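# Lift ring off stake, lay it flat in blue tray

## Task

Remove the ring from the stake and set it down so it rests flat on the bottom of the blue tray.

## Robot and tools

Robot: two 6-joint arms with parallel two-finger grippers, left_arm and right_arm, mounted on opposite sides of a table. left_arm's base is at (+0.110, +0.456, +0.105) m and right_arm's at (-0.009, -0.456, +0.142) m. The arm names do not match image sides. Each wrist carries a camera: cam_left_wrist and cam_right_wrist, both 672x504.

Frames: the scene frame has its origin at the table centre, +z up, table top at z = +0.020 m, and left_arm on the +y side. Reported hand positions (m), orientations (quat_wxyz) and velocities are in the scene frame. Motion offsets, however, are expressed along each arm's own Hand target axes. On a gripper, +x points along the fingers and the fingers open and close along y. end_effector_position is the point between the fingers, about 3 to 4 cm behind the tips. Only the last 1.5 cm of each finger's inner face is flat.

Row layout, shared by execute_actions and move: 14 numbers, each in [-1, 1]. The first 7 are left_arm's dx, dy, dz, rx, ry, rz, opening; the next 7 are right_arm's in the same order. Both arms always need all 7 numbers. The six pose numbers are an offset, not a pose. They are measured from that arm's Hand target at the moment the action or move starts, along its own axes. A value of 1.0 means 0.6 m of travel or 180 degrees of turn. rx, ry, rz form a single rotation vector. Sending all six as 0 re-requests the current Hand target. Opening is absolute: +1 is fully open (0.080 m) and -1 fully closed. Empty fingers touch at about -0.78. Closing from fully open takes at least about 0.6 s. Sending 0 for opening commands a half-closed gripper, so to keep a gripper as it is, resend its current opening.

execute_actions(actions, cameras): actions is a list of actions. Each action is a list of up to 15 rows, one row per 1/30 s step, and a short action holds its last row for the remaining steps. Every row in an action counts from the same start pose, and the next action starts from the new Hand target. cameras is a list of camera names, or ["all"]. An empty actions list returns the state plus images.

move(target, speed, blend, opening_speed, grip_force, blocking, cameras): drives each gripper in a straight line toward an offset target. target is one 14-number row, or a list of up to 15 rows. Every row in the list counts from the Hand targets held at the start, not from the previous row. The whole list shares at most 10 s. speed is the top path speed in m/s, from 0.002 to 4.3, default 0.25. Rotation is capped at twice that figure in rad/s. speed can be one number or one per target. blend is a corner-rounding radius in m: 0 (the default) stops at each target, and it can be one value or one per target. opening_speed is the change in opening per second on the -1..+1 scale, at least 0.2. grip_force is a per-pad force limit of roughly 8 to 34 N, either one value or one per arm, and it persists once set. With blocking=false the call returns after about 0.5 s while the move carries on. Paths do not avoid obstacles or the other arm. Faster moves lag more and hit harder. Do not route a path near an arm's own base, because that can flip its shoulder posture. The result includes a move: line giving the ending: done, off_target, moving, held, blocked or fault. blocked means the gripper stopped far from its target, usually against something. limits=paced means the pose sent was clipped; limits=held means a check withheld steps.

wait(seconds 0 to 10, cameras): lets the scene run while the arms keep their last commands. stop(cameras): brakes a running move. zoom_image(camera, region [x0,y0,x1,y1] in pixels, at most 504x504): gives a closer look at a camera's latest image. read_manual(section): returns licence text only. finished_scene(scene): ends the scene for good. Call it only once the ring sits flat in the tray with nothing holding it.

Reading results. Hand target is the last commanded pose after clipping, and the next offsets start from it. The gripper often settles short of it, in which case send the remaining distance as an offset. Commanded orientation is clipped to within 32 degrees of the measured orientation at each step. grip_measured uses the opening scale and can be off by about 2 mm. On a hard part it reads a little narrower than the part. To grip, command about 0.08 below the reading at first contact. grip_effort_n is motor effort, negative when closing, and is not the force at the pads. Joint torques and External joint torques are listed in joint order; an outside push toward a larger joint angle lowers the external reading. Wrist depth gives a 7x7 grid of distances ahead of each camera in mm, with '-' where there is no reading. Joint velocities reading "within noise" means that arm is still. Step readings list intermediate hand positions for actions. Camera calibration lines give K and T_world_to_cam for projecting image points.

Cautions. Joint friction and weight can leave the gripper low, short or tilted, so check its pose after each move and correct it. Small moves may go astray. Contact torque beyond a joint's limit (waist 18.2, shoulder 22.5, elbow 22.4, wrist pitch 5.92, wrist yaw 5.9, wrist roll 5.54 N m) triggers a 10 s stop. Long holds, stretched-out poses and pushing into things heat the motors; watch for MOTOR HOT, since 95 °C causes an over-temperature stop. Very large single-step targets can cause an OVER-SPEED FAULT. Keep the two arms and their cameras apart, because presses between the arms can end the scene. Do not let the cameras' cables rub against objects. Avoid dropping the ring from a height, releasing it while it moves, slamming into things, or knocking anything off the table. A loose object may occasionally be nudged by an outside push. To stop pressing against something, command the target back past the gripper.

Each tool is called after "Request:" as name(argument=value, ...), one argument or row to a line, values as JSON.

## Session

Request:
execute_actions(
  actions=[],
)

Scene clock: 0.00 s.
left_arm: end_effector_position=(-0.1709, +0.4349, +0.4126) grip_measured=+1.000 grip_effort_n=n/a end_effector_quat_wxyz=(+0.240, +0.310, +0.318, -0.863) | right_arm: end_effector_position=(+0.0513, -0.0550, +0.2044) grip_measured=+1.000 grip_effort_n=n/a end_effector_quat_wxyz=(+0.834, -0.152, +0.378, +0.373)
Joint positions: left_arm=[-1.635 1.126 1.369 -1.036 -0.265 -0.845 0.08] | right_arm=[0.025 1.768 0.977 -0.187 0.459 0.626 0.08]
Joint velocities: within noise
Joint torques (N m): no reading
External joint torques (N m): no reading
Heat: left arm: hottest wrist yaw 33 °C (+0.0 °C/min); right arm: hottest elbow 29 °C (+0.0 °C/min).
Wrist depth (mm): cam_left_wrist=[487 1577 1707 1774 1555 1368 1135 / 462 507 1566 1861 1682 1402 1360 / 436 477 1555 1657 1816 2226 2083 / 412 448 490 424 1733 1941 2415 / 392 426 450 515 1545 93 2083 / - 93 411 472 1465 87 - / - 78 412 453 1446 - -] | cam_right_wrist=[341 340 340 340 342 331 1541 / 315 315 315 315 316 315 308 / 293 291 294 291 294 295 295 / 272 273 272 - 260 273 274 / 257 258 - - 246 253 259 / - 81 229 237 - - 75 / - - - - 221 223 78]
Hand target: left_arm -0.1708, +0.4348, +0.4130; -0.240, -0.309, -0.318, +0.864 | right_arm +0.0514, -0.0538, +0.2070; +0.834, -0.148, +0.377, +0.374
Tool commands: left_gripper/opening=+1.0 right_gripper/opening=+1.0
camera_calibration:
cam_left_wrist: T_world_to_cam=[[-0.553277, 0.713656, 0.429626, -0.579216], [0.585449, 0.700039, -0.408895, -0.00117086], [-0.592566, 0.0252922, -0.805125, 0.29918], [0, 0, 0, 1]] pos_world=[-0.142498, 0.406614, 0.489245]
cam_right_wrist: T_world_to_cam=[[0.732378, -0.679924, -0.0364146, -0.0555104], [-0.63891, -0.667742, -0.381987, 0.107442], [0.235407, 0.303024, -0.92345, 0.269843], [0, 0, 0, 1]] pos_world=[0.0457777, -0.0477682, 0.288207]

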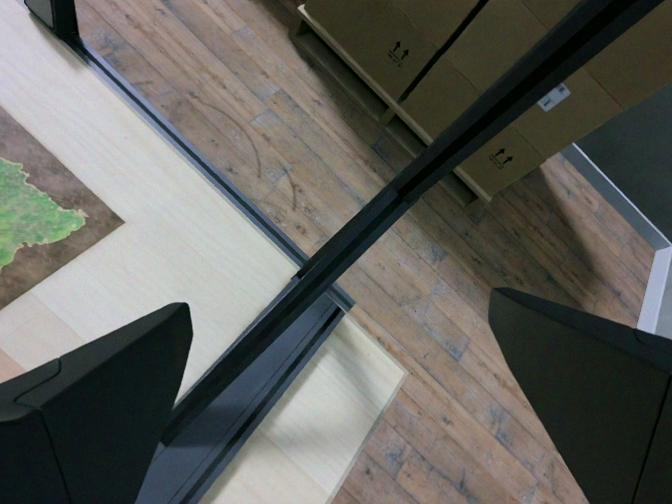

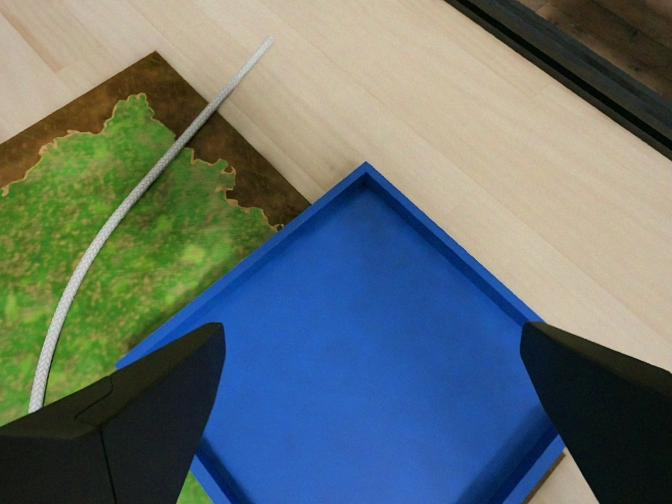

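Request:
move(
  target=[0.3,0.5525,0.119,0.2367,0.2291,0.14,-0.35,-0.336,-0.241,-0.06,0,0,0,1],
  speed=0.3,
  cameras=["all"],
)

Scene clock: 21.93 s.
left_arm: end_effector_position=(-0.1194, +0.1224, +0.2011) grip_measured=-0.347 grip_effort_n=-16.0 end_effector_quat_wxyz=(+0.166, +0.706, -0.016, -0.688) | right_arm: end_effector_position=(+0.0508, -0.2751, +0.3199) grip_measured=+1.000 grip_effort_n=1.6 end_effector_quat_wxyz=(+0.831, -0.160, +0.381, +0.372)
Joint positions: left_arm=[-0.675 1.955 1.555 -1.004 -0.199 0.698 0.019] | right_arm=[0.054 0.746 0.768 -1.028 0.47 0.649 0.08]
Joint torques (N m): left_arm=[0.15 -7.1 6.68 0.61 -0.19 0.09] | right_arm=[0.19 -2.06 7.05 0.8 0.51 0.29]
External joint torques (N m): left_arm=[0.13 1.94 0.62 0 -0.09 0.11] | right_arm=[0.19 -1.42 1.03 -0.29 0.25 0.29]
Heat: left arm: hottest wrist pitch 34 °C (+8.2 °C/min); right arm: hottest shoulder 33 °C (+13.7 °C/min).
Wrist depth (mm): cam_left_wrist=[237 227 219 210 202 194 188 / 255 238 231 225 214 207 198 / 274 256 249 239 228 218 210 / 285 280 269 253 243 233 223 / - 301 271 272 251 247 238 / - - - 296 - - - / - - - 328 69 - -] | cam_right_wrist=[497 502 495 505 1629 1665 1618 / 462 460 464 465 458 1500 1552 / 427 454 - 434 435 422 1434 / 402 - - 398 407 407 398 / 379 373 377 381 379 385 381 / - 81 354 359 361 97 75 / - - 337 336 338 335 78]
Hand target: left_arm -0.1207, +0.1197, +0.1997; +0.165, +0.707, -0.018, -0.688 | right_arm +0.0512, -0.2740, +0.3268; +0.834, -0.148, +0.377, +0.374
Off the commanded pose: left_arm 0.003 m, 0 deg | right_arm 0.007 m, 1 deg.
move: done
camera_calibration:
cam_left_wrist: T_world_to_cam=[[-0.18209, 0.964503, -0.191251, -0.0983393], [0.932955, 0.230899, 0.27619, 0.0621382], [0.310545, -0.128137, -0.941882, 0.321412], [0, 0, 0, 1]] pos_world=[-0.175692, 0.121686, 0.266762]
cam_right_wrist: T_world_to_cam=[[0.736535, -0.675918, -0.0255257, -0.203202], [-0.635111, -0.678101, -0.369883, -0.00262274], [0.232701, 0.288643, -0.928728, 0.441068], [0, 0, 0, 1]] pos_world=[0.0453624, -0.266438, 0.403475]

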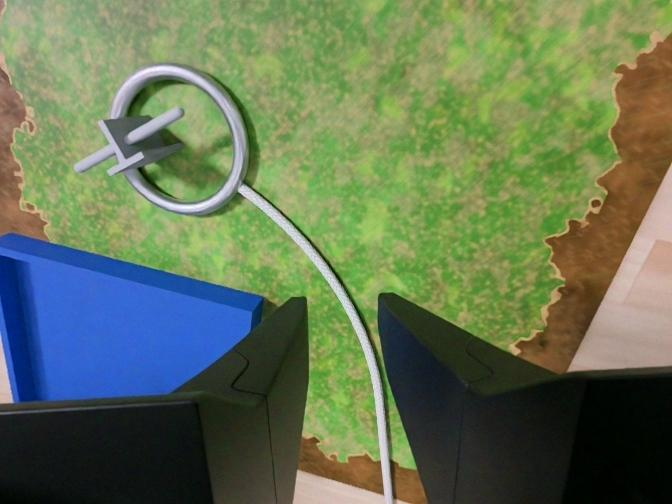

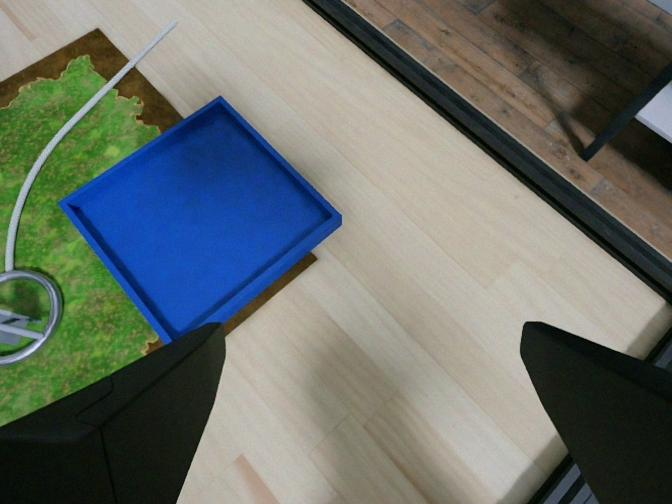

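Request:
zoom_image(
  camera="cam_left_wrist",
  region=[60, 40, 280, 240],
)

Request:
zoom_image(
  camera="cam_right_wrist",
  region=[0, 250, 120, 380],
)

Scaled by 2.291 from the camera's 672x504 image, which has a finer 960x720 frame.

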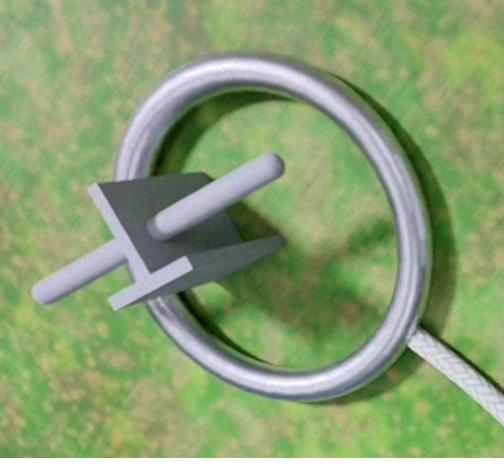

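Scaled by 3.877 from the camera's 672x504 image, which has a finer 960x720 frame.

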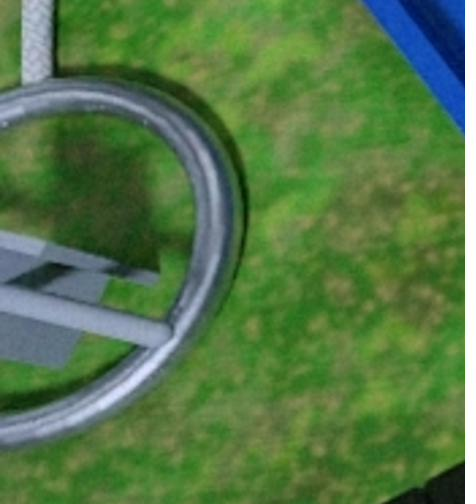

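Request:
move(
  target=[0.190,0.0885,0.0153,0.118,-0.0316,0,-0.35,0,0,0,0,0,0,1],
  speed=0.15,
  cameras=["cam_left_wrist"],
)

Request:
zoom_image(
  camera="cam_left_wrist",
  region=[50, 50, 450, 350],
)

Scene clock: 58.83 s.
left_arm: end_effector_position=(-0.1117, +0.0411, +0.1061) grip_measured=-0.347 grip_effort_n=-16.0 end_effector_quat_wxyz=(+0.033, +0.691, -0.152, -0.706) | right_arm: end_effector_position=(+0.0508, -0.2751, +0.3199) grip_measured=+1.000 grip_effort_n=1.2 end_effector_quat_wxyz=(+0.831, -0.159, +0.381, +0.372)
Joint positions: left_arm=[-0.518 2.244 1.605 -0.686 -0.09 1.232 0.019] | right_arm=[0.054 0.745 0.768 -1.028 0.47 0.649 0.08]
Joint torques (N m): left_arm=[0.16 -8.49 6.35 0.83 0.11 0.13] | right_arm=[0.2 -2.04 7.04 0.8 0.51 0.29]
External joint torques (N m): left_arm=[0.16 2.12 0.66 0.15 0.12 0.14] | right_arm=[0.19 -1.39 0.97 -0.3 0.25 0.29]
Heat: left arm: hottest elbow 34 °C (+6.1 °C/min); right arm: hottest elbow 39 °C (+10.2 °C/min).
Wrist depth (mm): cam_left_wrist=[136 133 127 122 119 114 110 / 145 141 134 129 124 119 116 / 157 148 144 136 132 127 122 / 170 148 153 144 141 135 130 / 182 141 163 156 145 144 138 / - - - 170 - - - / - - - 169 70 - -] | cam_right_wrist=[497 501 499 492 1618 1641 1629 / 464 464 457 465 457 1510 1491 / 430 - - 430 430 424 1399 / 399 - - 401 404 401 407 / 376 378 376 379 378 385 378 / - 81 354 355 355 97 75 / - - 336 336 338 334 78]
Hand target: left_arm -0.1129, +0.0388, +0.1032; +0.031, +0.690, -0.152, -0.707 | right_arm +0.0512, -0.2740, +0.3269; +0.834, -0.148, +0.377, +0.374
Off the commanded pose: left_arm 0.004 m, 0 deg | right_arm 0.007 m, 1 deg.
move: done
camera_calibration:
cam_left_wrist: T_world_to_cam=[[0.191908, 0.962001, -0.194229, 0.00549069], [0.950934, -0.133332, 0.279189, 0.116649], [0.242684, -0.238277, -0.940387, 0.216031], [0, 0, 0, 1]] pos_world=[-0.164407, 0.0617463, 0.171652]
Images, in order (width x height): cam_left_wrist 672x504.

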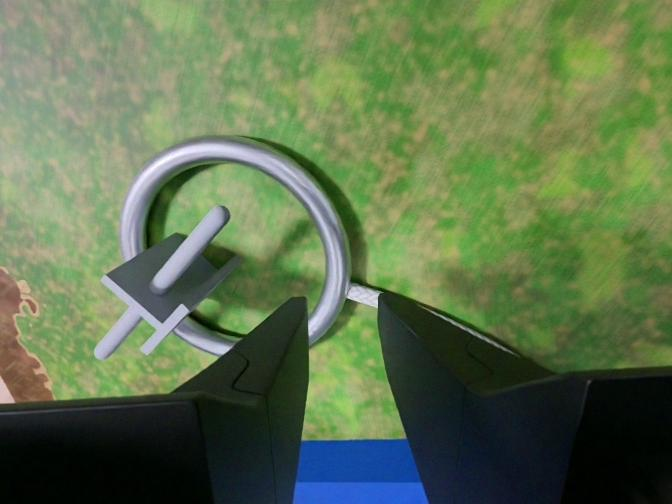

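Scaled by 1.260 from the camera's 672x504 image, which has a finer 960x720 frame.

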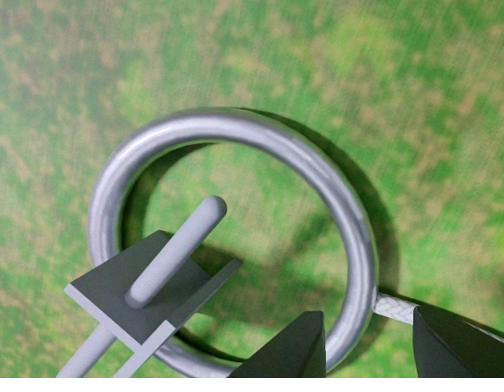

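Request:
move(
  target=[0.079,-0.006,0.01,0,0,0,-0.35,0,0,0,0,0,0,1],
  speed=0.06,
  cameras=["cam_left_wrist"],
)

Scene clock: 78.83 s.
left_arm: end_effector_position=(-0.1200, +0.0296, +0.0682) grip_measured=-0.347 grip_effort_n=-15.6 end_effector_quat_wxyz=(+0.038, +0.687, -0.158, -0.708) | right_arm: end_effector_position=(+0.0508, -0.2751, +0.3199) grip_measured=+1.000 grip_effort_n=1.2 end_effector_quat_wxyz=(+0.831, -0.159, +0.381, +0.372)
Joint positions: left_arm=[-0.522 2.347 1.616 -0.575 -0.09 1.232 0.019] | right_arm=[0.054 0.745 0.768 -1.028 0.47 0.649 0.08]
Joint torques (N m): left_arm=[-0.11 -7.32 5.54 1.04 0.06 -0.09] | right_arm=[0.2 -2.06 7.06 0.8 0.51 0.29]
External joint torques (N m): left_arm=[-0.11 3.87 -0.12 0.28 0.07 -0.08] | right_arm=[0.2 -1.42 0.95 -0.32 0.25 0.28]
Heat: left arm: hottest elbow 34 °C (+4.0 °C/min); right arm: hottest elbow 40 °C (+8.0 °C/min).
Wrist depth (mm): cam_left_wrist=[101 97 93 89 86 82 79 / 108 104 100 95 90 86 84 / 115 109 102 101 96 92 88 / 122 119 113 105 103 97 94 / 134 109 116 114 105 104 99 / - - - 115 - - - / - - - 135 69 - -] | cam_right_wrist=[495 497 497 490 1641 1665 1653 / 459 464 475 465 460 1629 1531 / 431 415 - 431 431 429 1391 / 398 - - 402 405 404 401 / 376 383 378 381 377 388 386 / - 81 351 355 355 98 75 / - - 336 334 339 336 78]
Hand target: left_arm -0.1204, +0.0313, +0.0565; +0.031, +0.690, -0.152, -0.707 | right_arm +0.0512, -0.2740, +0.3269; +0.834, -0.148, +0.377, +0.374
Off the commanded pose: left_arm 0.012 m, 1 deg | right_arm 0.007 m, 1 deg.
move: off_target (left_arm)
camera_calibration:
cam_left_wrist: T_world_to_cam=[[0.19337, 0.958172, -0.210984, 0.0122289], [0.952847, -0.132145, 0.273167, 0.134127], [0.233861, -0.253858, -0.938544, 0.178792], [0, 0, 0, 1]] pos_world=[-0.171979, 0.0513946, 0.133746]
Images, in order (width x height): cam_left_wrist 672x504.

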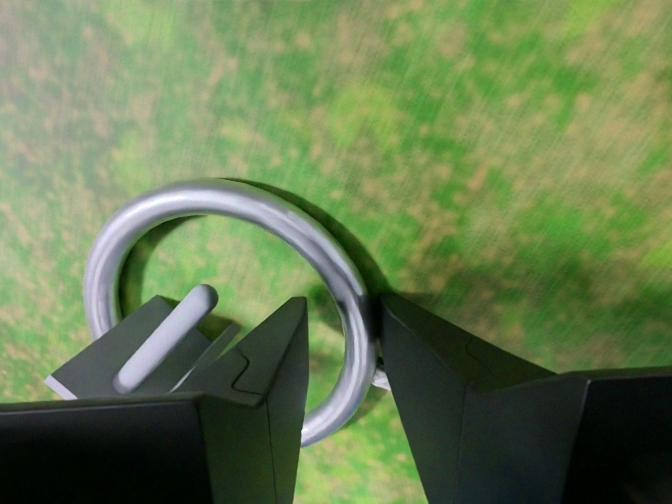

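Request:
move(
  target=[0,0,0,0,0,0,-0.95,0,0,0,0,0,0,1],
  opening_speed=0.5,
  cameras=["cam_left_wrist"],
)

Scene clock: 82.60 s.
left_arm: end_effector_position=(-0.1200, +0.0299, +0.0673) grip_measured=-0.615 grip_effort_n=-83.5 end_effector_quat_wxyz=(+0.037, +0.688, -0.157, -0.708) | right_arm: end_effector_position=(+0.0508, -0.2751, +0.3199) grip_measured=+1.000 grip_effort_n=1.6 end_effector_quat_wxyz=(+0.831, -0.159, +0.381, +0.372)
Joint positions: left_arm=[-0.522 2.349 1.616 -0.575 -0.09 1.232 0.007] | right_arm=[0.054 0.745 0.768 -1.028 0.47 0.649 0.08]
Joint torques (N m): left_arm=[-0.06 -7.47 5.55 1.03 0.07 -0.08] | right_arm=[0.21 -2.06 7.04 0.8 0.51 0.28]
External joint torques (N m): left_arm=[-0.05 3.67 -0.04 0.3 0.08 -0.07] | right_arm=[0.2 -1.41 1.01 -0.3 0.26 0.29]
Heat: left arm: hottest elbow 34 °C (+4.0 °C/min); right arm: hottest elbow 40 °C (+8.1 °C/min).
Wrist depth (mm): cam_left_wrist=[99 97 92 89 85 81 79 / 106 103 99 94 89 85 83 / - 105 97 99 96 92 88 / - 118 112 104 101 97 93 / 121 109 120 103 106 103 99 / - 104 - 111 - - - / - - - 132 - - -] | cam_right_wrist=[492 496 502 492 1641 1665 1595 / 459 465 475 469 457 1531 1471 / 430 428 - 433 429 426 1425 / 399 413 - 393 404 404 397 / 378 378 378 378 377 387 380 / - 81 353 358 360 98 75 / - - 336 338 339 335 78]
Hand target: left_arm -0.1203, +0.0313, +0.0564; +0.031, +0.690, -0.152, -0.707 | right_arm +0.0512, -0.2740, +0.3269; +0.834, -0.148, +0.377, +0.374
Off the commanded pose: left_arm 0.011 m, 1 deg | right_arm 0.007 m, 1 deg.
move: off_target (left_arm)
camera_calibration:
cam_left_wrist: T_world_to_cam=[[0.193212, 0.958607, -0.209144, 0.0115785], [0.952684, -0.132313, 0.273655, 0.134411], [0.234656, -0.252122, -0.938814, 0.178105], [0, 0, 0, 1]] pos_world=[-0.172082, 0.0515893, 0.132847]
Images, in order (width x height): cam_left_wrist 672x504.

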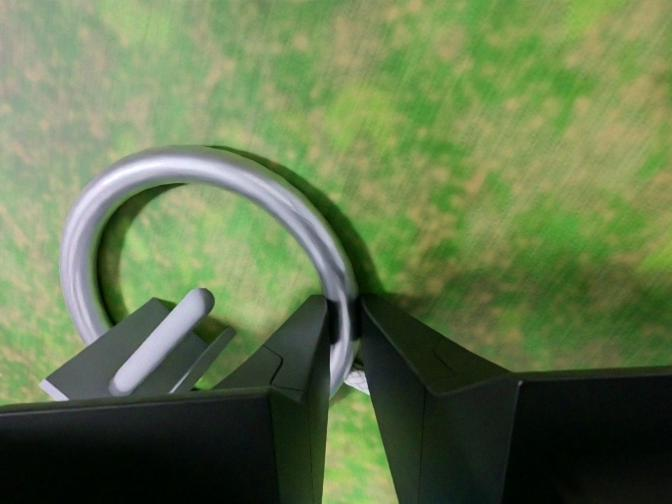

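Request:
move(
  target=[
    [-0.082,0.0162,-0.0037,-0.0216,-0.0809,-0.089,-0.95,0,0,0,0,0,0,1],
    [-0.1013,0.0337,-0.0148,-0.0335,-0.125,-0.1376,-0.95,0,0,0,0,0,0,1],
  ],
  speed=0.06,
  cameras=["cam_left_wrist","cam_right_wrist"],
)

Request:
zoom_image(
  camera="cam_right_wrist",
  region=[0, 230, 140, 380],
)

Scene clock: 114.17 s.
left_arm: end_effector_position=(-0.1038, +0.0205, +0.1208) grip_measured=-0.615 grip_effort_n=-83.5 end_effector_quat_wxyz=(-0.101, +0.563, +0.030, -0.820) | right_arm: end_effector_position=(+0.0508, -0.2751, +0.3199) grip_measured=+1.000 grip_effort_n=1.6 end_effector_quat_wxyz=(+0.831, -0.159, +0.381, +0.372)
Joint positions: left_arm=[-0.333 2.603 2.292 -1.342 0.403 1.356 0.007] | right_arm=[0.054 0.745 0.768 -1.028 0.47 0.649 0.08]
Joint torques (N m): left_arm=[-1.12 -10.52 6.06 -1.11 1.35 0.26] | right_arm=[0.2 -2.05 7.05 0.8 0.51 0.29]
External joint torques (N m): left_arm=[-1.14 1.79 0.44 -1.29 1.06 0.25] | right_arm=[0.2 -1.41 1.01 -0.3 0.25 0.29]
Heat: left arm: hottest shoulder 36 °C (+5.1 °C/min); right arm: hottest elbow 42 °C (+4.1 °C/min).
Wrist depth (mm): cam_left_wrist=[144 149 156 166 175 187 199 / 143 148 156 165 176 186 199 / 142 104 99 164 175 186 198 / - 147 155 166 174 185 198 / 121 120 154 103 174 185 196 / - - - 108 - - - / - - - 163 - - -] | cam_right_wrist=[497 497 503 493 1618 1677 1629 / 464 463 464 467 462 1562 1462 / 430 417 - 433 434 427 1425 / 403 - - 397 407 409 395 / 370 375 373 376 376 386 379 / - 82 353 358 355 97 75 / - - 337 338 337 335 78]
Hand target: left_arm -0.1122, +0.0259, +0.1204; +0.114, -0.554, -0.032, +0.824 | right_arm +0.0512, -0.2740, +0.3269; +0.834, -0.148, +0.377, +0.374
Off the commanded pose: left_arm 0.010 m, 2 deg | right_arm 0.007 m, 1 deg.
move: off_target (left_arm)
camera_calibration:
cam_left_wrist: T_world_to_cam=[[0.179391, 0.960263, 0.21381, -0.0238936], [0.981625, -0.160347, -0.103451, 0.152164], [-0.0650558, 0.228439, -0.971382, 0.185227], [0, 0, 0, 1]] pos_world=[-0.133031, 0.00503016, 0.200776]
cam_right_wrist: T_world_to_cam=[[0.73658, -0.675856, -0.0258691, -0.203112], [-0.635096, -0.677991, -0.370109, -0.00253256], [0.232601, 0.289044, -0.928628, 0.441261], [0, 0, 0, 1]] pos_world=[0.0453619, -0.266536, 0.403576]

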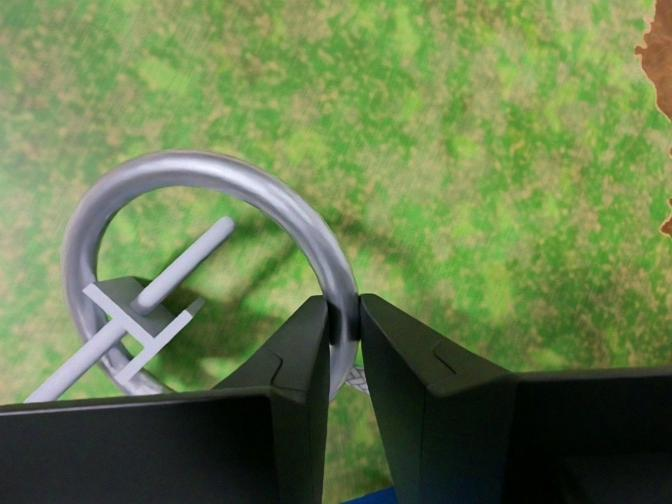

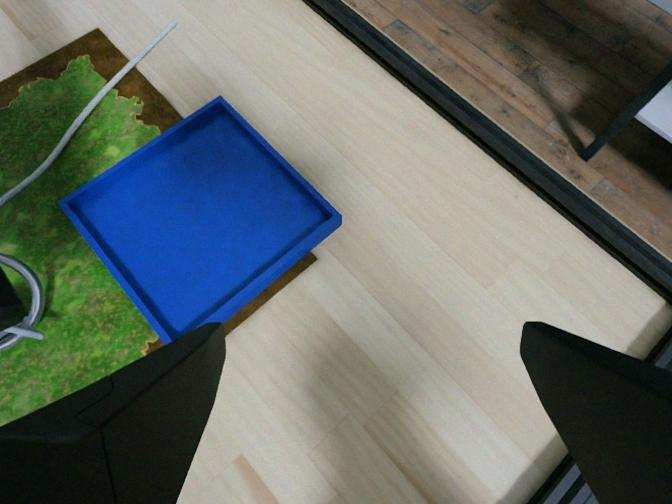

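Scaled by 3.360 from the camera's 672x504 image, which has a finer 960x720 frame.

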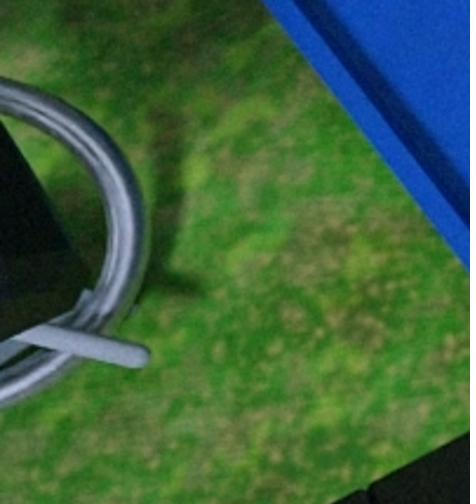

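Request:
move(
  target=[-0.0152,0.0018,0.002,-0.0079,-0.0294,-0.0323,-0.95,0,0,0,0,0,0,1],
  speed=0.06,
  cameras=["cam_left_wrist"],
)

Request:
zoom_image(
  camera="cam_left_wrist",
  region=[0, 130, 380, 415],
)

Scene clock: 125.40 s.
left_arm: end_effector_position=(-0.0996, +0.0171, +0.1260) grip_measured=-0.615 grip_effort_n=-83.5 end_effector_quat_wxyz=(-0.103, +0.521, +0.056, -0.845) | right_arm: end_effector_position=(+0.0508, -0.2751, +0.3199) grip_measured=+1.000 grip_effort_n=1.6 end_effector_quat_wxyz=(+0.831, -0.159, +0.381, +0.372)
Joint positions: left_arm=[-0.294 2.634 2.343 -1.39 0.506 1.372 0.007] | right_arm=[0.054 0.745 0.768 -1.028 0.47 0.649 0.08]
Joint torques (N m): left_arm=[-1.4 -11.12 6.09 -1.51 1.67 0.27] | right_arm=[0.2 -2.06 7.05 0.8 0.5 0.28]
External joint torques (N m): left_arm=[-1.39 1.32 0.51 -1.64 1.31 0.26] | right_arm=[0.21 -1.38 0.96 -0.31 0.24 0.28]
Heat: left arm: hottest shoulder 37 °C (+5.1 °C/min); right arm: hottest elbow 42 °C (+3.0 °C/min).
Wrist depth (mm): cam_left_wrist=[155 162 172 185 198 214 233 / 152 159 169 180 193 209 227 / 149 106 100 176 190 204 221 / - 153 161 174 186 200 215 / 121 122 158 102 183 196 209 / - - - 108 - - - / - - - 162 - - -] | cam_right_wrist=[503 495 496 497 1653 1629 1741 / 461 460 467 462 458 1531 1510 / 429 445 407 429 428 424 1434 / 401 - - 403 404 408 402 / 375 378 374 380 379 380 384 / - 81 350 357 355 97 75 / - - 337 339 338 335 78]
Hand target: left_arm -0.1100, +0.0229, +0.1288; +0.147, -0.515, -0.076, +0.841 | right_arm +0.0512, -0.2740, +0.3269; +0.834, -0.148, +0.377, +0.374
Off the commanded pose: left_arm 0.012 m, 6 deg | right_arm 0.007 m, 1 deg.
joint sent to its limit (left arm) — joint 3 (elbow), upper limit, where the elbow is as straight as it goes. The joint targets are off in orientation, not in position.
move: off_target (left_arm)
camera_calibration:
cam_left_wrist: T_world_to_cam=[[0.168094, 0.954192, 0.247512, -0.0277881], [0.972366, -0.119229, -0.200721, 0.158679], [-0.162016, 0.274412, -0.947865, 0.177893], [0, 0, 0, 1]] pos_world=[-0.120802, -0.00338166, 0.207347]
Images, in order (width x height): cam_left_wrist 672x504.

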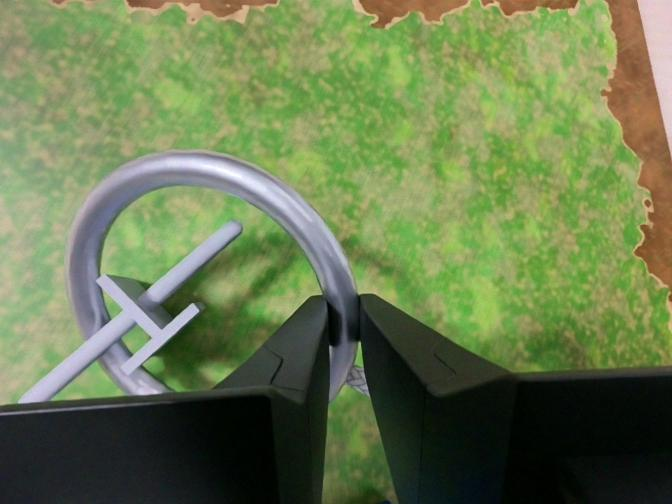

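Scaled by 1.326 from the camera's 672x504 image, which has a finer 960x720 frame.

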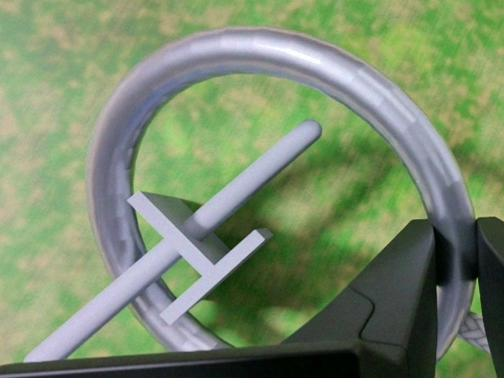

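Request:
move(
  target=[-0.069,0.0847,-0.0683,-0.004,0.0016,0.031,-0.95,0,0,0,0,0,0,1],
  speed=0.06,
  cameras=["cam_left_wrist","cam_right_wrist"],
)

Request:
zoom_image(
  camera="cam_right_wrist",
  region=[0, 230, 140, 380],
)

Scene clock: 142.00 s.
left_arm: end_effector_position=(-0.0638, -0.0357, +0.1253) grip_measured=-0.615 grip_effort_n=-83.5 end_effector_quat_wxyz=(-0.016, +0.507, +0.009, -0.862) | right_arm: end_effector_position=(+0.0508, -0.2751, +0.3199) grip_measured=+1.000 grip_effort_n=1.6 end_effector_quat_wxyz=(+0.831, -0.159, +0.381, +0.372)
Joint positions: left_arm=[-0.199 2.634 2.343 -1.211 0.505 1.364 0.007] | right_arm=[0.054 0.745 0.768 -1.028 0.47 0.649 0.08]
Joint torques (N m): left_arm=[0.1 -12.46 6.35 0.54 0.54 -0.04] | right_arm=[0.2 -2.07 7.03 0.8 0.51 0.28]
External joint torques (N m): left_arm=[0.1 0.34 0.44 0.13 0.19 -0.05] | right_arm=[0.19 -1.42 1.03 -0.28 0.25 0.29]
Heat: left arm: hottest shoulder 44 °C (+11.0 °C/min); right arm: hottest elbow 43 °C (+3.0 °C/min).
Wrist depth (mm): cam_left_wrist=[171 174 179 184 188 194 198 / 168 170 174 179 184 189 194 / 163 106 98 174 179 184 188 / 118 162 165 167 174 179 184 / 154 158 163 103 171 174 179 / - - - 108 - - - / - - - 138 - - -] | cam_right_wrist=[501 498 497 497 1641 1629 1606 / 458 459 461 461 462 1552 1491 / 435 479 427 435 432 428 1408 / - 395 - 397 402 403 399 / 232 342 378 379 376 384 383 / - 81 356 359 355 98 75 / - - 335 335 334 334 78]
Hand target: left_arm -0.0648, -0.0395, +0.1308; +0.103, -0.521, -0.055, +0.846 | right_arm +0.0512, -0.2740, +0.3269; +0.834, -0.148, +0.377, +0.374
Off the commanded pose: left_arm 0.007 m, 12 deg | right_arm 0.007 m, 1 deg.
joint sent to its limit (left arm) — joint 3 (elbow), upper limit, where the elbow is as straight as it goes. The joint targets are off in orientation, not in position.
move: off_target (left_arm)
camera_calibration:
cam_left_wrist: T_world_to_cam=[[0.0747986, 0.99424, 0.0767593, 0.0336647], [0.972269, -0.055608, -0.22716, 0.123056], [-0.221583, 0.0916219, -0.970828, 0.19005], [0, 0, 0, 1]] pos_world=[-0.0800494, -0.0440407, 0.209875]
cam_right_wrist: T_world_to_cam=[[0.73658, -0.675856, -0.0258691, -0.203112], [-0.635096, -0.677991, -0.370109, -0.00253256], [0.232601, 0.289044, -0.928628, 0.441261], [0, 0, 0, 1]] pos_world=[0.0453619, -0.266536, 0.403576]

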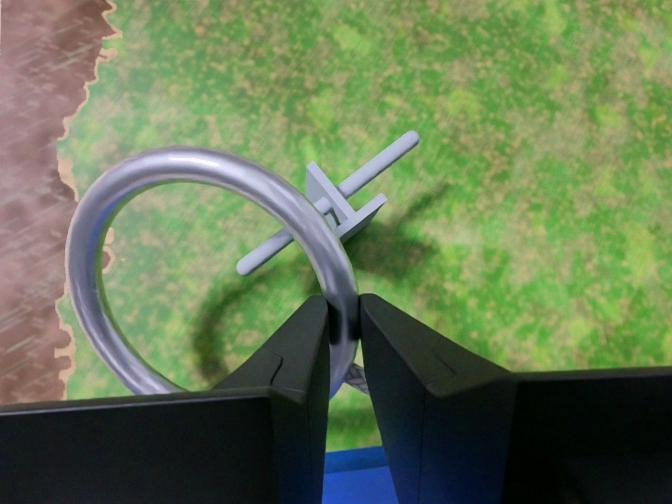

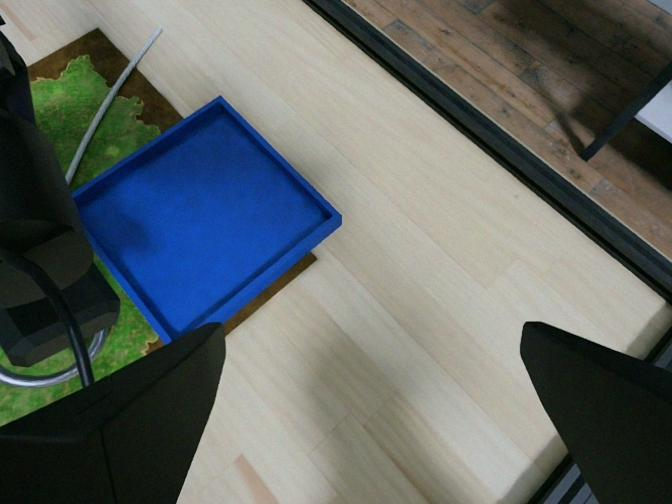

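Scaled by 3.360 from the camera's 672x504 image, which has a finer 960x720 frame.

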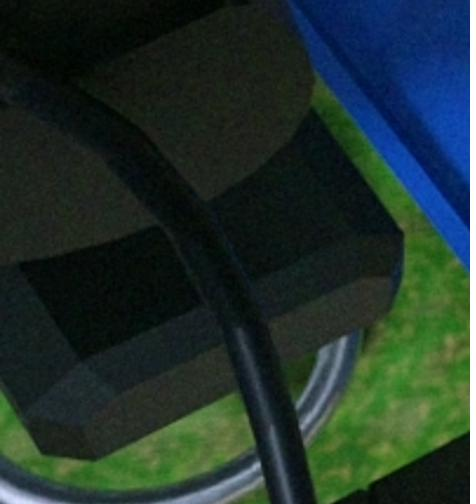

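Request:
move(
  target=[
    [-0.1125,-0.026,0.0489,0,0,0,-0.95,0,0,0,0,0,0,1],
    [-0.0063,-0.1167,-0.1855,-0.0694,0.1515,0.169,-0.95,0,0,0,0,0,0,1],
  ],
  speed=0.13,
  blend=[0.02,0],
  cameras=["cam_left_wrist"],
)

Scene clock: 163.37 s.
left_arm: end_effector_position=(+0.0442, +0.0264, +0.0932) grip_measured=-0.615 grip_effort_n=-83.5 end_effector_quat_wxyz=(+0.160, +0.708, -0.014, -0.688) | right_arm: end_effector_position=(+0.0508, -0.2751, +0.3199) grip_measured=+1.000 grip_effort_n=1.6 end_effector_quat_wxyz=(+0.831, -0.159, +0.381, +0.372)
Joint positions: left_arm=[-0.185 2.154 1.4 -0.589 -0.097 1.188 0.007] | right_arm=[0.054 0.745 0.768 -1.028 0.47 0.649 0.08]
Joint torques (N m): left_arm=[-0.02 -10.87 4.15 0.94 -0.13 -0.12] | right_arm=[0.21 -2.06 7.04 0.8 0.51 0.29]
External joint torques (N m): left_arm=[0.06 -1.05 -1.34 0.26 -0.12 -0.11] | right_arm=[0.21 -1.42 0.96 -0.32 0.25 0.29]
Heat: left arm: hottest shoulder 50 °C (+15.2 °C/min); right arm: hottest elbow 44 °C (+2.0 °C/min). Fold the left arm in close to its base, or ease its load, before you think long.
Wrist depth (mm): cam_left_wrist=[- 113 109 106 96 102 100 / 125 120 116 112 109 109 106 / 131 103 98 119 113 116 113 / - 136 134 125 122 123 118 / 158 148 142 102 132 132 127 / - - - 109 - - - / - - - 157 - - -] | cam_right_wrist=[483 506 501 487 1618 1715 1689 / 294 460 464 464 458 1510 1562 / 416 286 - 432 433 427 1443 / 400 393 - 403 405 405 398 / 374 381 374 375 377 386 383 / - 81 352 356 361 98 75 / - - 340 338 338 335 78]
Hand target: left_arm +0.0444, +0.0261, +0.0980; +0.166, +0.707, -0.017, -0.687 | right_arm +0.0512, -0.2740, +0.3269; +0.834, -0.148, +0.377, +0.374
Off the commanded pose: left_arm 0.005 m, 1 deg | right_arm 0.007 m, 1 deg.
MOTOR HOT: joint 2 (shoulder) of the left arm reports 50 °C; the controller stops that arm at 95 °C. To cool a motor, set the load down, stop pushing, or move to a pose that needs little force.
move: done
camera_calibration:
cam_left_wrist: T_world_to_cam=[[-0.17712, 0.967566, -0.180124, 0.00207063], [0.933093, 0.223292, 0.281918, -0.038902], [0.312995, -0.118139, -0.942379, 0.156436], [0, 0, 0, 1]] pos_world=[-0.0122976, 0.0251643, 0.158762]
Images, in order (width x height): cam_left_wrist 672x504.

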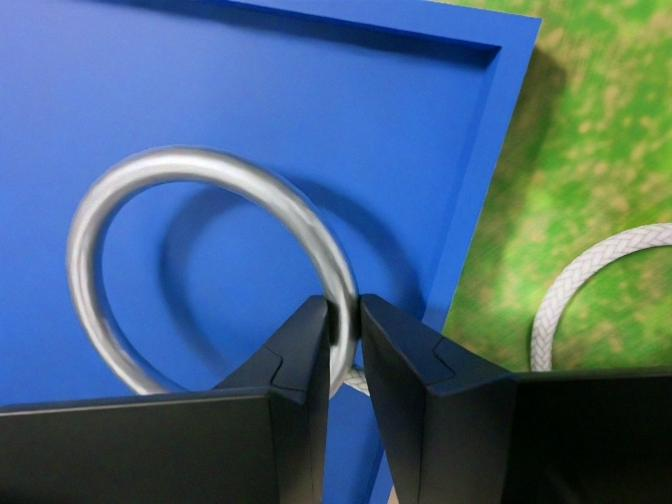

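Request:
move(
  target=[0.058,-0.002,0.003,0,0,0,-0.95,0,0,0,0,0,0,1],
  speed=0.05,
  cameras=["cam_left_wrist"],
)

Scene clock: 169.03 s.
left_arm: end_effector_position=(+0.0422, +0.0152, +0.0729) grip_measured=-0.615 grip_effort_n=-83.5 end_effector_quat_wxyz=(+0.171, +0.704, -0.024, -0.689) | right_arm: end_effector_position=(+0.0508, -0.2751, +0.3199) grip_measured=+1.000 grip_effort_n=1.2 end_effector_quat_wxyz=(+0.831, -0.159, +0.381, +0.372)
Joint positions: left_arm=[-0.185 2.212 1.397 -0.496 -0.098 1.188 0.007] | right_arm=[0.054 0.745 0.768 -1.028 0.47 0.649 0.08]
Joint torques (N m): left_arm=[0.32 -7.38 4.4 0.95 -0.08 0] | right_arm=[0.18 -2.06 7.06 0.8 0.51 0.29]
External joint torques (N m): left_arm=[0.28 2.67 -0.95 0.22 -0.06 0.01] | right_arm=[0.2 -1.42 1.02 -0.3 0.25 0.29]
Heat: left arm: hottest shoulder 47 °C (+11.2 °C/min); right arm: hottest elbow 44 °C (+2.0 °C/min).
Wrist depth (mm): cam_left_wrist=[- 97 92 88 72 71 82 / 107 104 - 94 90 - 88 / 112 104 97 100 96 92 93 / - 120 114 104 101 93 99 / 123 127 122 103 106 104 104 / - - - 111 - - - / - - - 131 - - -] | cam_right_wrist=[493 506 497 496 1653 1618 1606 / 303 460 465 465 461 1520 1453 / 326 297 - 434 431 426 1408 / 402 - - 403 407 406 401 / 371 376 374 379 376 388 378 / - 81 354 355 356 98 75 / - - 338 339 342 333 78]
Hand target: left_arm +0.0443, +0.0180, +0.0641; +0.166, +0.707, -0.017, -0.687 | right_arm +0.0512, -0.2740, +0.3269; +0.834, -0.148, +0.377, +0.374
Off the commanded pose: left_arm 0.010 m, 1 deg | right_arm 0.007 m, 1 deg.
MOTOR HOT: cleared for the motors of the left arm.
move: off_target (left_arm)
camera_calibration:
cam_left_wrist: T_world_to_cam=[[-0.17831, 0.961378, -0.20966, 0.0111699], [0.934501, 0.232169, 0.269826, -0.0280978], [0.308081, -0.147814, -0.939807, 0.137083], [0, 0, 0, 1]] pos_world=[-0.0139837, 0.0160478, 0.138755]
Images, in order (width x height): cam_left_wrist 672x504.

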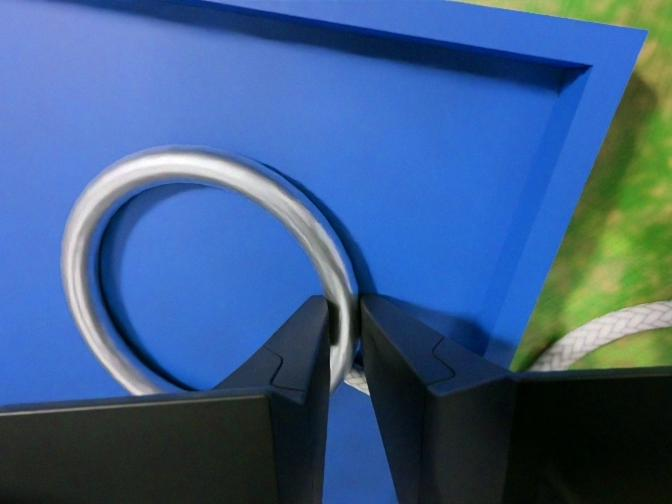

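Request:
move(
  target=[0.006,-0.004,0,0,0,0,-0.95,0,0,0,0,0,0,1],
  speed=0.03,
)

Request:
move(
  target=[0,0,0,0,0,0,-0.3,0,0,0,0,0,0,1],
  opening_speed=0.3,
)

Request:
move(
  target=[-0.18,0,0,0,0,0,-0.3,0,0,0,0,0,0,1],
  speed=0.08,
  cameras=["cam_left_wrist"],
)

Scene clock: 176.73 s.
left_arm: end_effector_position=(+0.0420, +0.0139, +0.0724) grip_measured=-0.615 grip_effort_n=-83.5 end_effector_quat_wxyz=(+0.174, +0.703, -0.027, -0.690) | right_arm: end_effector_position=(+0.0508, -0.2751, +0.3199) grip_measured=+1.000 grip_effort_n=1.6 end_effector_quat_wxyz=(+0.831, -0.159, +0.381, +0.372)
Joint positions: left_arm=[-0.185 2.213 1.394 -0.483 -0.098 1.188 0.007] | right_arm=[0.054 0.745 0.768 -1.028 0.47 0.649 0.08]
Joint torques (N m): left_arm=[0.21 -6.99 3.58 1.21 -0.07 -0.05] | right_arm=[0.19 -2.05 7.05 0.8 0.51 0.28]
External joint torques (N m): left_arm=[0.21 3.15 -1.81 0.46 -0.05 -0.04] | right_arm=[0.17 -1.38 0.97 -0.3 0.25 0.28]
Heat: left arm: hottest shoulder 44 °C (+8.0 °C/min); right arm: hottest elbow 44 °C (+2.0 °C/min).
Wrist depth (mm): cam_left_wrist=[- 97 - 82 72 71 82 / 108 104 - 94 90 87 87 / 113 105 98 100 96 92 92 / - 118 113 104 101 89 99 / 123 129 122 103 106 104 104 / - - - 111 - - - / - - - 131 - - -] | cam_right_wrist=[490 498 501 494 1641 1653 1653 / 300 462 468 461 461 1491 1491 / 327 299 422 434 434 424 1443 / 399 - - 398 404 403 401 / 371 379 373 382 382 384 383 / - 81 353 357 357 97 75 / - - 339 338 340 334 78]
Hand target: left_arm +0.0440, +0.0193, +0.0600; +0.166, +0.707, -0.018, -0.687 | right_arm +0.0512, -0.2740, +0.3269; +0.834, -0.148, +0.377, +0.374
Off the commanded pose: left_arm 0.014 m, 2 deg | right_arm 0.007 m, 1 deg.
move: off_target (left_arm)

Scene clock: 178.60 s.
left_arm: end_effector_position=(+0.0423, +0.0113, +0.0730) grip_measured=-0.305 grip_effort_n=15.1 end_effector_quat_wxyz=(+0.179, +0.702, -0.031, -0.689) | right_arm: end_effector_position=(+0.0508, -0.2751, +0.3199) grip_measured=+1.000 grip_effort_n=1.6 end_effector_quat_wxyz=(+0.831, -0.159, +0.381, +0.372)
Joint positions: left_arm=[-0.184 2.213 1.394 -0.471 -0.102 1.188 0.021] | right_arm=[0.054 0.745 0.768 -1.028 0.47 0.649 0.08]
Joint torques (N m): left_arm=[0.15 -7.07 3.63 0.28 0.09 -0.05] | right_arm=[0.21 -2.05 7.03 0.8 0.5 0.28]
External joint torques (N m): left_arm=[0.15 3.12 -1.82 -0.49 0.11 -0.03] | right_arm=[0.21 -1.42 0.98 -0.3 0.25 0.29]
Heat: left arm: hottest shoulder 44 °C (+8.1 °C/min); right arm: hottest elbow 44 °C (+2.0 °C/min).
Wrist depth (mm): cam_left_wrist=[- 100 94 90 73 71 82 / - 107 103 95 92 87 - / 120 107 100 101 97 93 92 / 128 121 116 104 102 97 98 / 139 130 124 115 105 102 104 / - - - 115 - - - / - - - 137 71 - -] | cam_right_wrist=[492 497 500 490 1677 1677 1715 / 293 462 468 465 455 1541 1531 / 325 295 - 434 437 430 1391 / 401 - - 404 407 407 400 / 375 376 375 386 378 383 380 / - 81 353 357 356 97 75 / - - 335 338 339 334 78]
Hand target: left_arm +0.0440, +0.0193, +0.0601; +0.166, +0.707, -0.018, -0.687 | right_arm +0.0512, -0.2740, +0.3269; +0.834, -0.148, +0.377, +0.374
Off the commanded pose: left_arm 0.015 m, 2 deg | right_arm 0.007 m, 1 deg.
move: off_target (left_arm)

Scene clock: 180.43 s.
left_arm: end_effector_position=(+0.0395, +0.0491, +0.1586) grip_measured=-0.303 grip_effort_n=12.3 end_effector_quat_wxyz=(+0.160, +0.709, -0.013, -0.687) | right_arm: end_effector_position=(+0.0508, -0.2751, +0.3199) grip_measured=+1.000 grip_effort_n=1.6 end_effector_quat_wxyz=(+0.831, -0.159, +0.381, +0.372)
Joint positions: left_arm=[-0.209 1.98 1.417 -0.783 -0.105 1.162 0.021] | right_arm=[0.054 0.745 0.768 -1.028 0.47 0.649 0.08]
Joint torques (N m): left_arm=[-0.23 -9.29 6.37 0.4 -0.09 -0.12] | right_arm=[0.2 -2.04 7.04 0.8 0.51 0.29]
External joint torques (N m): left_arm=[-0.25 -0.24 0.48 -0.27 -0.07 -0.11] | right_arm=[0.2 -1.42 1.03 -0.29 0.25 0.29]
Heat: left arm: hottest shoulder 44 °C (+7.1 °C/min); right arm: hottest elbow 44 °C (+2.0 °C/min).
Wrist depth (mm): cam_left_wrist=[184 179 173 169 164 160 155 / 194 190 180 176 172 169 163 / 214 203 194 186 185 179 174 / 224 220 205 196 199 191 184 / 244 237 223 216 204 203 196 / 277 - - 225 - - - / - - - 267 71 - -] | cam_right_wrist=[228 495 501 489 1618 1641 1689 / 446 465 465 462 453 1531 1481 / 424 412 - 436 431 431 1443 / 402 - - 397 403 407 402 / 376 377 374 381 381 384 383 / - 81 354 355 355 98 75 / - - 336 337 338 338 78]
Hand target: left_arm +0.0381, +0.0466, +0.1644; +0.166, +0.707, -0.018, -0.687 | right_arm +0.0512, -0.2740, +0.3269; +0.834, -0.148, +0.377, +0.374
Off the commanded pose: left_arm 0.006 m, 1 deg | right_arm 0.007 m, 1 deg.
move: done
camera_calibration:
cam_left_wrist: T_world_to_cam=[[-0.179143, 0.967355, -0.179254, -0.00900016], [0.931978, 0.225228, 0.284058, -0.0584378], [0.315158, -0.116174, -0.941902, 0.221967], [0, 0, 0, 1]] pos_world=[-0.0171042, 0.047655, 0.224058]
Images, in order (width x height): cam_left_wrist 672x504.

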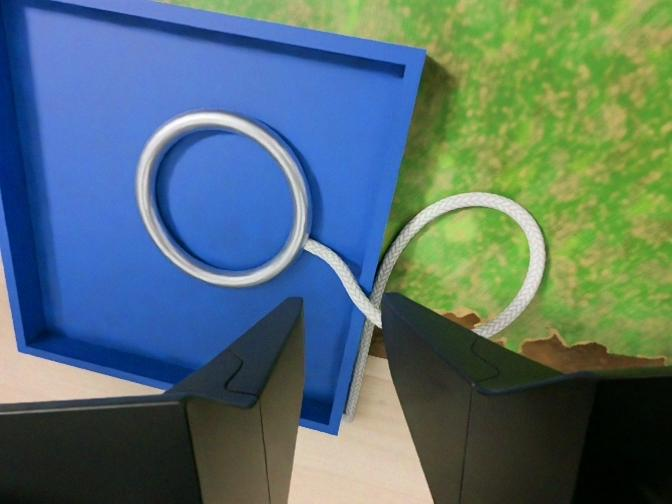

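Request:
finished_scene(
  scene=2,
)

The scene is finished: the task was done.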